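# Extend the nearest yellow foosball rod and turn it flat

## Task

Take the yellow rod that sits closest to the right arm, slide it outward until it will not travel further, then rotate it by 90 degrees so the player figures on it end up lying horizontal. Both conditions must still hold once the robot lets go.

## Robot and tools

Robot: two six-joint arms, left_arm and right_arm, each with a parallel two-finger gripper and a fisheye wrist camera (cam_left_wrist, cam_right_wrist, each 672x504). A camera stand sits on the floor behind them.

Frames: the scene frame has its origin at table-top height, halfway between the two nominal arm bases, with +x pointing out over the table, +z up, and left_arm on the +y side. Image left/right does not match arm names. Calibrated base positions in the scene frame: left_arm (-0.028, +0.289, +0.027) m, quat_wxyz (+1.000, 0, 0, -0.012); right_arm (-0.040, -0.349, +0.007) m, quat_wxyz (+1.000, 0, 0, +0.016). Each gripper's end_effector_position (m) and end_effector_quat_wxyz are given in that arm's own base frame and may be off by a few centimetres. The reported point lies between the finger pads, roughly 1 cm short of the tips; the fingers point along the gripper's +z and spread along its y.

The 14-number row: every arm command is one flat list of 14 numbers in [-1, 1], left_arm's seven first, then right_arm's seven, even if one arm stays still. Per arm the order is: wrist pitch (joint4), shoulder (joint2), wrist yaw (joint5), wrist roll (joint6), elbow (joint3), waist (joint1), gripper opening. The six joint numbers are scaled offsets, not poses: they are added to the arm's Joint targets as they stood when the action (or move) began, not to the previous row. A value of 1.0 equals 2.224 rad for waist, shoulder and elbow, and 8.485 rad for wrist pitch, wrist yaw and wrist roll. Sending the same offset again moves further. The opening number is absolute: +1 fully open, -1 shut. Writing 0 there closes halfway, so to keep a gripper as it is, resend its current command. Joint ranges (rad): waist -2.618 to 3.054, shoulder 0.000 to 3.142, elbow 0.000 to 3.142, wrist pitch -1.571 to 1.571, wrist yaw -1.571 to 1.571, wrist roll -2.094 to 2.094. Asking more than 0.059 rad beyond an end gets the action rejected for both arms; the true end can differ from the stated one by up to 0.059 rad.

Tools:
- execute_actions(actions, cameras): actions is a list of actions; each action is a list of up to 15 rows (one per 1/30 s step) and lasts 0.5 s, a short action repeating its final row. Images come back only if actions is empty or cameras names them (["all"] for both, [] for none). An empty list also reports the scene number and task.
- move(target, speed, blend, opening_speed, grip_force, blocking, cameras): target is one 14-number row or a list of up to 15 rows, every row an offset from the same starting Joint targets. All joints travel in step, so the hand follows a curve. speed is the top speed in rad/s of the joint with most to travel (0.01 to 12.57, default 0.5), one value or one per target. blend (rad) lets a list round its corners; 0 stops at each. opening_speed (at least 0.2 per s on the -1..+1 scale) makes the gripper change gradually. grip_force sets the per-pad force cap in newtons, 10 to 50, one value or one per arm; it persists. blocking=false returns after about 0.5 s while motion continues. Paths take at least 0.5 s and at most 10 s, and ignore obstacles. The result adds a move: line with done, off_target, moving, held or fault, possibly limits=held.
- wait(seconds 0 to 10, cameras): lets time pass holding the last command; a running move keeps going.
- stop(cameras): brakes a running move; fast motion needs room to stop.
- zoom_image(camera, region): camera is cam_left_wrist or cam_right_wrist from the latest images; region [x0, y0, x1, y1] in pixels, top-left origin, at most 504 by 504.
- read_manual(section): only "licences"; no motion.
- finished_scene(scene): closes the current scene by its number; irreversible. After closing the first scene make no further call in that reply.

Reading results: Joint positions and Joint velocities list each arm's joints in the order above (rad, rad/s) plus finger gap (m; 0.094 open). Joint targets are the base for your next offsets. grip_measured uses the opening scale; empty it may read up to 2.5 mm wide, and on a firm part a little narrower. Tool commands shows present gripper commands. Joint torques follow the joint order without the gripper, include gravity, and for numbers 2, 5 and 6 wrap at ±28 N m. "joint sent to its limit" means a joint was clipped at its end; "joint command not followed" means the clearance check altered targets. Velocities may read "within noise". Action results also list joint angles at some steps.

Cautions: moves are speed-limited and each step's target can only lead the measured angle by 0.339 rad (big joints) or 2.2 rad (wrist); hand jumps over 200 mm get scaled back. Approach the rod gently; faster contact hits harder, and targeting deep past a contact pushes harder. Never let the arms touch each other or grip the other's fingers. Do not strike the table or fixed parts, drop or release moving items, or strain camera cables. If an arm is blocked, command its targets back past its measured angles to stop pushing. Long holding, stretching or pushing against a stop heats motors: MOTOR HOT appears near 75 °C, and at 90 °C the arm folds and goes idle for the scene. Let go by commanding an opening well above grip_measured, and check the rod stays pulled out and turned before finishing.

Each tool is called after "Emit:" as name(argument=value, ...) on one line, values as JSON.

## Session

Emit:
execute_actions(actions=[])

Emit:
zoom_image(camera="cam_right_wrist", region=[60, 60, 500, 270])

Emit:
zoom_image(camera="cam_left_wrist", region=[390, 90, 600, 200])

Scene clock: 0.00 s.
left_arm: end_effector_position=(+0.4148, +0.0165, +0.1259) grip_measured=+1.000 end_effector_quat_wxyz=(+0.618, -0.002, +0.786, +0.007) | right_arm: end_effector_position=(+0.3922, -0.0470, +0.1045) grip_measured=+1.000 end_effector_quat_wxyz=(+0.587, +0.099, +0.798, -0.097)
Joint names: [wrist pitch, shoulder, wrist yaw, wrist roll, elbow, waist]
Joint positions: left_arm=[0.901 1.55 0.039 0.018 0.411 0.054 0.094] | right_arm=[0.87 1.537 0.277 0.046 0.357 0.003 0.094]
Joint velocities: within noise
Joint torques (N m): no reading
Heat: left arm: 44 °C; right arm: 37 °C.
Joint targets: left_arm=[0.889 1.548 0.039 0.019 0.413 0.054] | right_arm=[0.861 1.534 0.278 0.048 0.360 0.003]
Tool commands: left_gripper/opening=+1.0 right_gripper/opening=+1.0
camera_calibration:
cam_left_wrist: T_world_to_cam=[[-0.0177666, -0.985889, 0.166453, -0.00796993], [-0.580802, -0.125334, -0.804339, 0.378982], [0.813851, -0.110967, -0.570379, -0.140833], [0, 0, 0, 1]] pos_world=[0.334589, 0.0240143, 0.225829]
cam_right_wrist: T_world_to_cam=[[-0.259579, -0.939623, 0.222998, 0.0249194], [-0.669667, 0.00876005, -0.74261, 0.372385], [0.695819, -0.3421, -0.631508, -0.103244], [0, 0, 0, 1]] pos_world=[0.327681, -0.015167, 0.20578]

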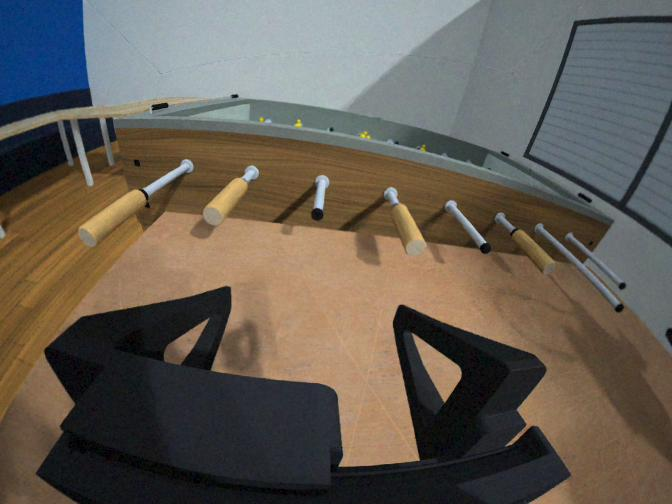

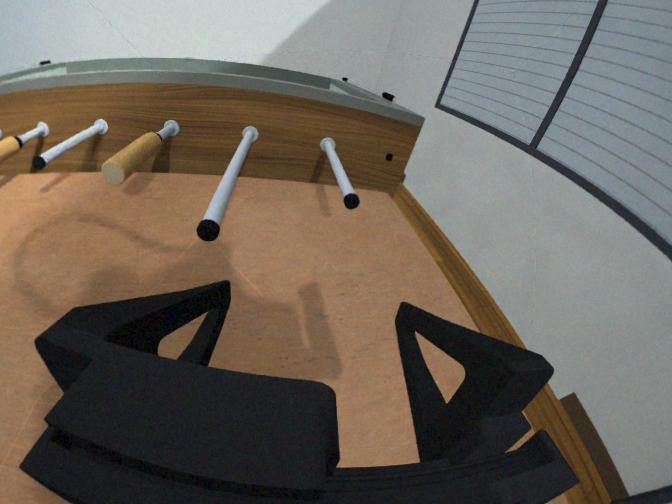

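Scaled by 1.145 from the camera's 672x504 image, which has a finer 960x720 frame.

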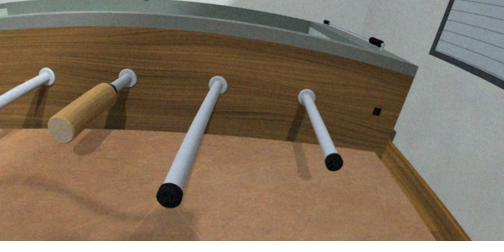

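Scaled by 2.400 from the camera's 672x504 image, which has a finer 960x720 frame.

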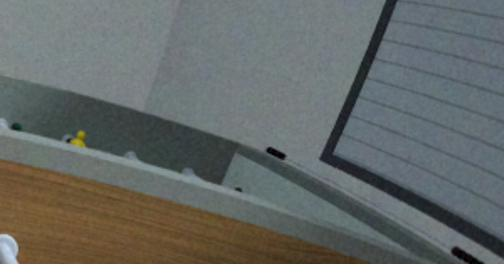

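Emit:
move(target=[0,0,0,0,0,0,1,-0.0231,0.2743,0.0191,-0.0057,0.3683,0.1767,1], speed=0.9, cameras=["cam_right_wrist"])

Scene clock: 14.43 s.
left_arm: end_effector_position=(+0.4148, +0.0165, +0.1259) grip_measured=+1.000 end_effector_quat_wxyz=(+0.618, -0.002, +0.786, +0.007) | right_arm: end_effector_position=(+0.5544, +0.1531, +0.1064) grip_measured=+1.000 end_effector_quat_wxyz=(+0.604, -0.030, +0.795, -0.055)
Joint names: [wrist pitch, shoulder, wrist yaw, wrist roll, elbow, waist]
Joint positions: left_arm=[0.901 1.55 0.039 0.018 0.411 0.054 0.094] | right_arm=[0.674 2.124 0.436 0 1.153 0.4 0.094]
Joint torques (N m): left_arm=[1.85 -6.83 0 0.01 5.68 -0.08] | right_arm=[1.56 -8.68 0.17 -0.01 7.9 -0.36]
Heat: left arm: 44 °C; right arm: 38 °C.
Joint targets: left_arm=[0.889 1.548 0.039 0.019 0.413 0.054] | right_arm=[0.665 2.144 0.439 -0.001 1.179 0.396]
move: done
camera_calibration:
cam_right_wrist: T_world_to_cam=[[-0.0174732, -0.95233, 0.304569, 0.113619], [-0.630744, -0.225856, -0.742396, 0.495028], [0.775794, -0.205077, -0.59673, -0.215441], [0, 0, 0, 1]] pos_world=[0.481359, 0.175826, 0.204342]
Images, in order (width x height): cam_right_wrist 672x504.

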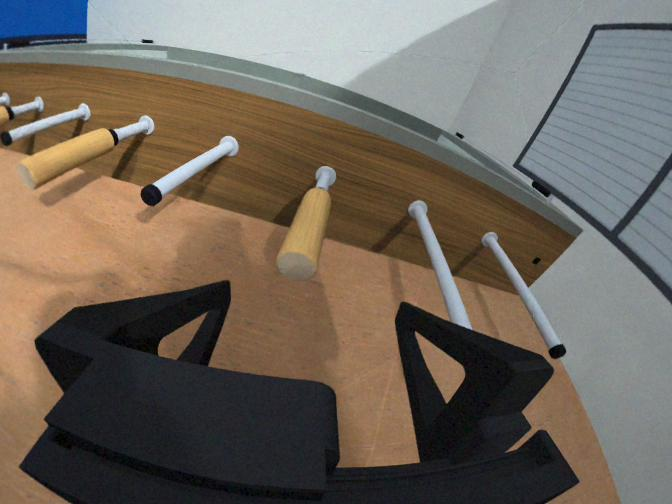

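Emit:
move(target=[0,0,0,0,0,0,1,0.0363,0.2428,-0.0057,0,0.2392,-0.0247,1], cameras=["cam_right_wrist"])

Scene clock: 33.13 s.
left_arm: end_effector_position=(+0.4148, +0.0165, +0.1259) grip_measured=+1.000 end_effector_quat_wxyz=(+0.618, -0.002, +0.786, +0.007) | right_arm: end_effector_position=(+0.6605, +0.1651, +0.0682) grip_measured=+1.000 end_effector_quat_wxyz=(+0.703, +0.019, +0.711, -0.022)
Joint names: [wrist pitch, shoulder, wrist yaw, wrist roll, elbow, waist]
Joint positions: left_arm=[0.901 1.55 0.039 0.018 0.411 0.054 0.094] | right_arm=[0.965 2.662 0.407 0 1.686 0.349 0.094]
Joint torques (N m): left_arm=[1.86 -6.78 0 0.01 5.68 -0.02] | right_arm=[1.77 -11.67 -0.13 0 7.84 -0.65]
Heat: left arm: 44 °C; right arm: 40 °C.
Joint targets: left_arm=[0.889 1.548 0.039 0.019 0.413 0.054] | right_arm=[0.973 2.684 0.391 -0.001 1.711 0.341]
move: done
camera_calibration:
cam_right_wrist: T_world_to_cam=[[-0.104726, -0.977467, 0.183278, 0.208625], [-0.416472, -0.124248, -0.900618, 0.388877], [0.903096, -0.170648, -0.394076, -0.421692], [0, 0, 0, 1]] pos_world=[0.564633, 0.180281, 0.145814]
Images, in order (width x height): cam_right_wrist 672x504.

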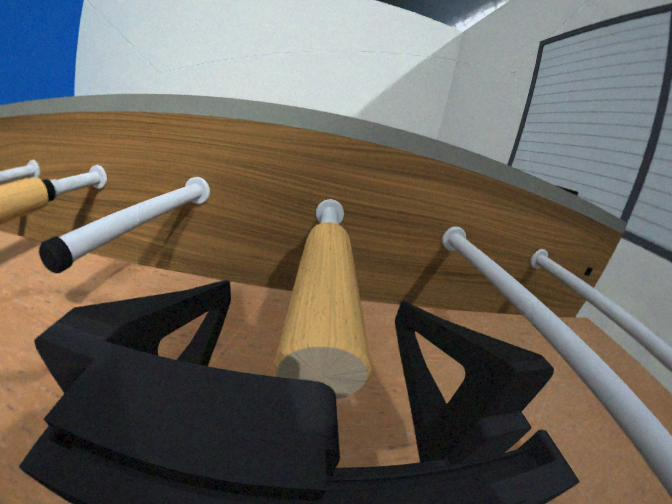

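Emit:
move(target=[[0,0,0,0,0,0,1,0,0,0,0,0,0,-0.85],[0,0,0,0,0,0,1,0,0,0,-0.2026,0,0,-0.85]], opening_speed=1.3, speed=0.8, cameras=["cam_right_wrist"])

Emit:
move(target=[[0,0,0,0,0,0,1,0.0245,-0.0697,0.0064,0,-0.1632,0.0243,-0.85],[0,0,0,0,0,0,1,0.0474,-0.1237,0.0154,0,-0.3044,0.0589,-0.85],[0,0,0,0,0,0,1,0.067,-0.161,0.0277,0,-0.4245,0.1058,-0.85]], speed=0.35, blend=0.05, cameras=["all"])

Scene clock: 61.00 s.
left_arm: end_effector_position=(+0.4148, +0.0165, +0.1259) grip_measured=+1.000 end_effector_quat_wxyz=(+0.618, -0.002, +0.786, +0.007) | right_arm: end_effector_position=(+0.6614, +0.1564, +0.0758) grip_measured=-0.303 end_effector_quat_wxyz=(-0.446, +0.503, -0.489, +0.556)
Joint names: [wrist pitch, shoulder, wrist yaw, wrist roll, elbow, waist]
Joint positions: left_arm=[0.901 1.55 0.039 0.018 0.411 0.054 0.094] | right_arm=[0.991 2.662 0.437 -1.702 1.689 0.343 0.033]
Joint torques (N m): left_arm=[1.86 -6.79 -0.02 0.02 5.64 -0.12] | right_arm=[1.5 -11.67 -0.47 -0.18 7.61 -0.17]
Heat: left arm: 44 °C; right arm: 43 °C.
Joint targets: left_arm=[0.889 1.548 0.039 0.019 0.413 0.054] | right_arm=[0.973 2.684 0.391 -1.720 1.711 0.341]
move: off_target (right_arm); right_arm: the wrist yaw is farthest, 0.046 rad from its target
camera_calibration:
cam_right_wrist: T_world_to_cam=[[-0.0365296, 0.302547, 0.952434, -0.104675], [-0.483694, -0.839345, 0.248072, 0.464136], [0.874475, -0.451625, 0.177001, -0.401383], [0, 0, 0, 1]] pos_world=[0.571675, 0.239965, 0.0556023]
Images, in order (width x height): cam_right_wrist 672x504.

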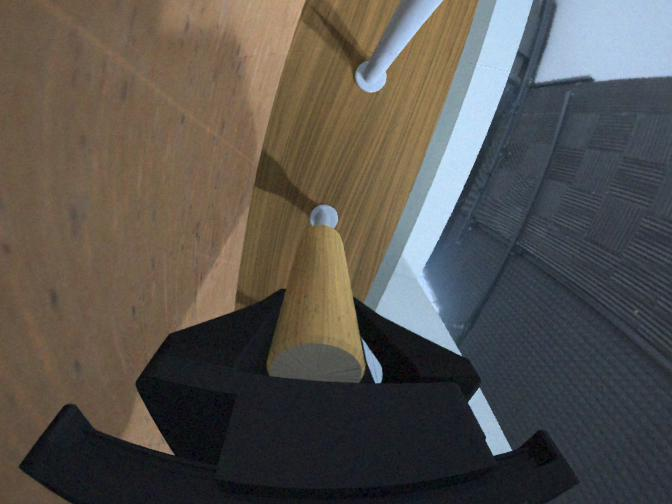

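Scene clock: 64.03 s.
left_arm: end_effector_position=(+0.4148, +0.0165, +0.1259) grip_measured=+1.000 end_effector_quat_wxyz=(+0.618, -0.002, +0.786, +0.007) | right_arm: end_effector_position=(+0.4876, +0.1683, +0.0693) grip_measured=-0.303 end_effector_quat_wxyz=(-0.445, +0.516, -0.484, +0.549)
Joint names: [wrist pitch, shoulder, wrist yaw, wrist roll, elbow, waist]
Joint positions: left_arm=[0.901 1.55 0.039 0.018 0.411 0.054 0.094] | right_arm=[1.474 2.342 0.603 -1.706 0.866 0.53 0.033]
Joint torques (N m): left_arm=[1.87 -6.79 0 0.01 5.65 -0.08] | right_arm=[2.23 -10.73 0.29 -0.14 -3.84 4.16]
Heat: left arm: 44 °C; right arm: 43 °C.
Joint targets: left_arm=[0.889 1.548 0.039 0.019 0.413 0.054] | right_arm=[1.541 2.326 0.626 -1.720 0.767 0.577]
move: off_target (right_arm); right_arm: the elbow is farthest, 0.099 rad from its target
camera_calibration:
cam_left_wrist: T_world_to_cam=[[-0.0177666, -0.985889, 0.166453, -0.00796993], [-0.580802, -0.125334, -0.804339, 0.378982], [0.813851, -0.110967, -0.570379, -0.140833], [0, 0, 0, 1]] pos_world=[0.334589, 0.0240143, 0.225829]
cam_right_wrist: T_world_to_cam=[[-0.0249186, 0.312671, 0.949535, -0.115726], [-0.461538, -0.84614, 0.266513, 0.380736], [0.88677, -0.431605, 0.165394, -0.251428], [0, 0, 0, 1]] pos_world=[0.395799, 0.249822, 0.0499996]

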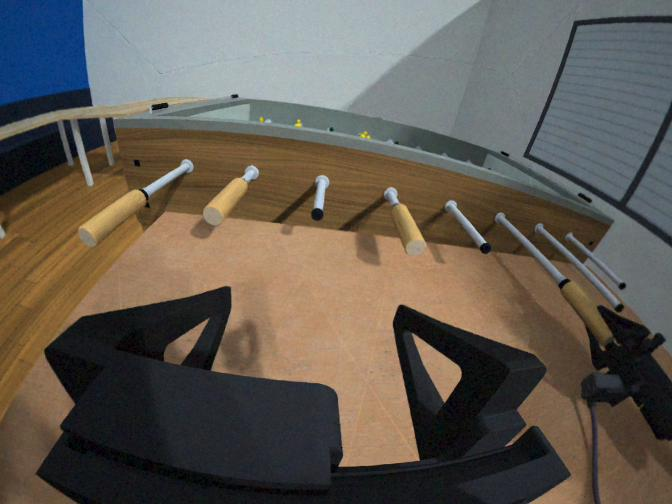

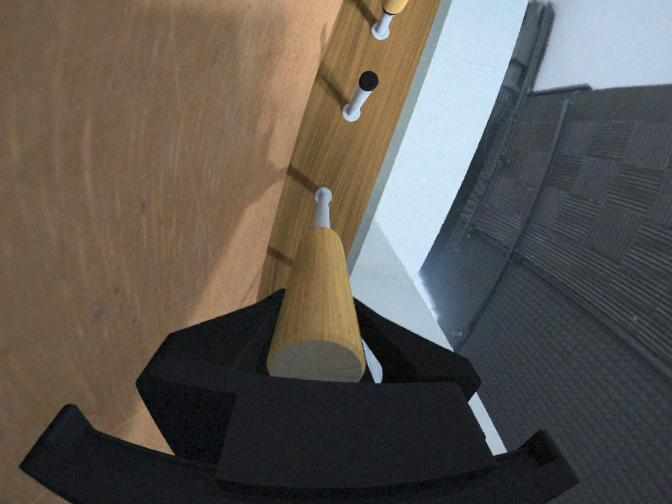

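Emit:
move(target=[[0,0,0,0,0,0,1,-0.0055,0.005,-0.0019,0,0.0312,-0.0148,-0.85],[0,0,0,0,0,0,1,-0.0055,0.005,-0.0019,0,0.0312,-0.0148,0.0],[0,0,0,0,0,0,1,-0.0055,0.005,-0.0019,0.218,0.0312,-0.0148,0.0],[0,0,0,0,0,0,1,-0.0055,0.005,-0.0019,0.218,0.0312,-0.0148,0.9],[0,0,0,0,0,0,1,-0.0055,-0.12,-0.0019,0.218,0.0312,-0.0148,0.9],[0,0,0,0,0,0,1,-0.12,-0.22,-0.0019,0.218,0.0312,-0.0148,0.9]], opening_speed=1.5, speed=1.0, cameras=["cam_right_wrist"])

Emit:
zoom_image(camera="cam_right_wrist", region=[220, 40, 500, 160])

Scene clock: 80.97 s.
left_arm: end_effector_position=(+0.4148, +0.0165, +0.1259) grip_measured=+1.000 end_effector_quat_wxyz=(+0.618, -0.002, +0.786, +0.007) | right_arm: end_effector_position=(+0.4540, +0.1526, +0.0933) grip_measured=+0.898 end_effector_quat_wxyz=(+0.550, -0.019, +0.831, -0.084)
Joint names: [wrist pitch, shoulder, wrist yaw, wrist roll, elbow, waist]
Joint positions: left_arm=[0.901 1.55 0.039 0.018 0.411 0.054 0.094] | right_arm=[0.532 1.858 0.609 0.118 0.842 0.539 0.089]
Joint torques (N m): left_arm=[1.86 -6.79 0 0.02 5.6 -0.05] | right_arm=[1.49 -9.51 0.22 0.14 5.22 0.4]
Heat: left arm: 44 °C; right arm: 43 °C.
Joint targets: left_arm=[0.889 1.548 0.039 0.019 0.413 0.054] | right_arm=[0.523 1.837 0.610 0.130 0.836 0.544]
move: done; target 2's new numbers were sent with right_arm's elbow 0.038 rad from that target
camera_calibration:
cam_right_wrist: T_world_to_cam=[[-0.0337049, -0.940307, 0.338654, 0.117852], [-0.732114, -0.207436, -0.64883, 0.456402], [0.680348, -0.269802, -0.68142, -0.0843216], [0, 0, 0, 1]] pos_world=[0.395478, 0.182741, 0.198758]
Images, in order (width x height): cam_right_wrist 672x504.

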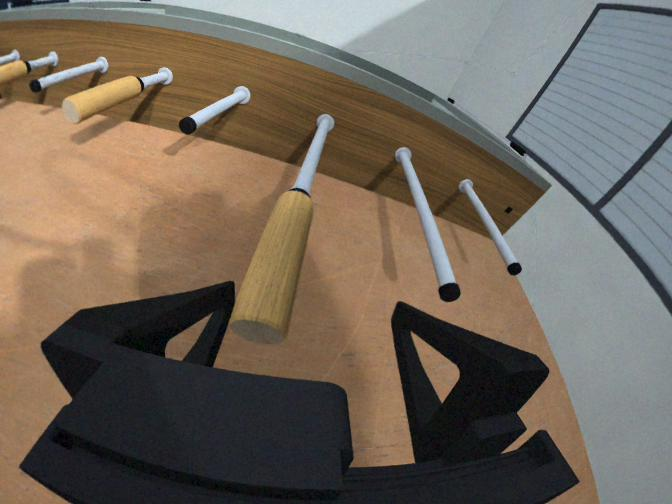

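Scaled by 1.800 from the camera's 672x504 image, which has a finer 960x720 frame.

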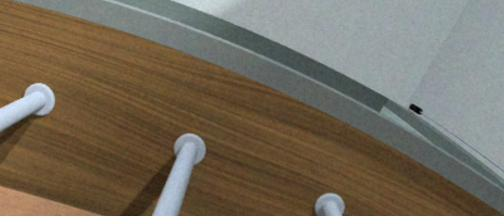

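Go to the earlier viewing pose (0.02, 1.63→1.6, .332, .361, 1.12, .42).

Emit:
move(target=[0,0,0,0,0,0,1,-0.0593,-0.107,-0.0327,0.0272,0.1277,-0.0558,0.9], speed=0.9, cameras=["cam_right_wrist"])

Emit:
zoom_image(camera="cam_right_wrist", region=[220, 40, 500, 160])

Scene clock: 93.43 s.
left_arm: end_effector_position=(+0.4148, +0.0165, +0.1259) grip_measured=+1.000 end_effector_quat_wxyz=(+0.618, -0.002, +0.786, +0.007) | right_arm: end_effector_position=(+0.4680, +0.1464, +0.2072) grip_measured=+0.898 end_effector_quat_wxyz=(+0.531, +0.057, +0.843, +0.060)
Joint names: [wrist pitch, shoulder, wrist yaw, wrist roll, elbow, waist]
Joint positions: left_arm=[0.901 1.55 0.039 0.018 0.411 0.054 0.094] | right_arm=[0.031 1.606 0.341 0.349 1.102 0.424 0.089]
Joint torques (N m): left_arm=[1.86 -6.82 -0.01 0 5.63 -0.05] | right_arm=[1.56 -7.53 0.05 0.15 8.47 -0.39]
Heat: left arm: 44 °C; right arm: 41 °C.
Joint targets: left_arm=[0.889 1.548 0.039 0.019 0.413 0.054] | right_arm=[0.020 1.599 0.333 0.361 1.120 0.420]
move: done
camera_calibration:
cam_right_wrist: T_world_to_cam=[[0.00093181, -0.999774, 0.0212402, 0.132146], [-0.753856, -0.0146579, -0.656876, 0.522901], [0.657039, -0.0153999, -0.7537, -0.0293447], [0, 0, 0, 1]] pos_world=[0.41335, 0.139329, 0.318557]
Images, in order (width x height): cam_right_wrist 672x504.

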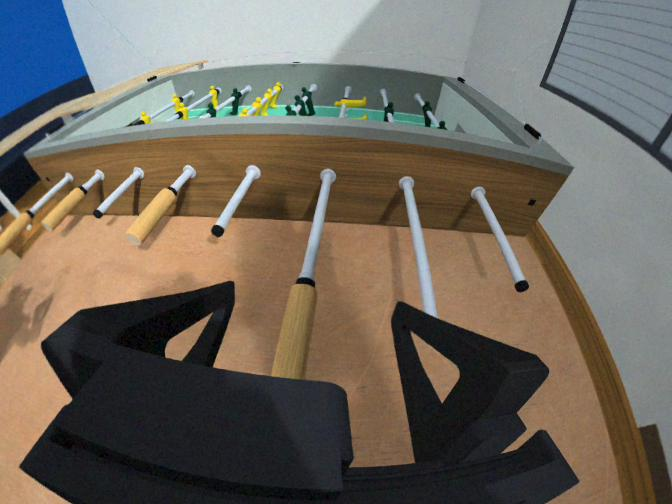

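Scaled by 1.800 from the camera's 672x504 image, which has a finer 960x720 frame.

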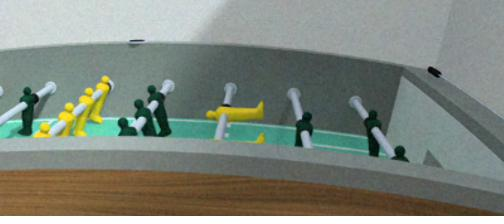

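Emit:
finished_scene(scene=3)

The scene is finished: the task was done.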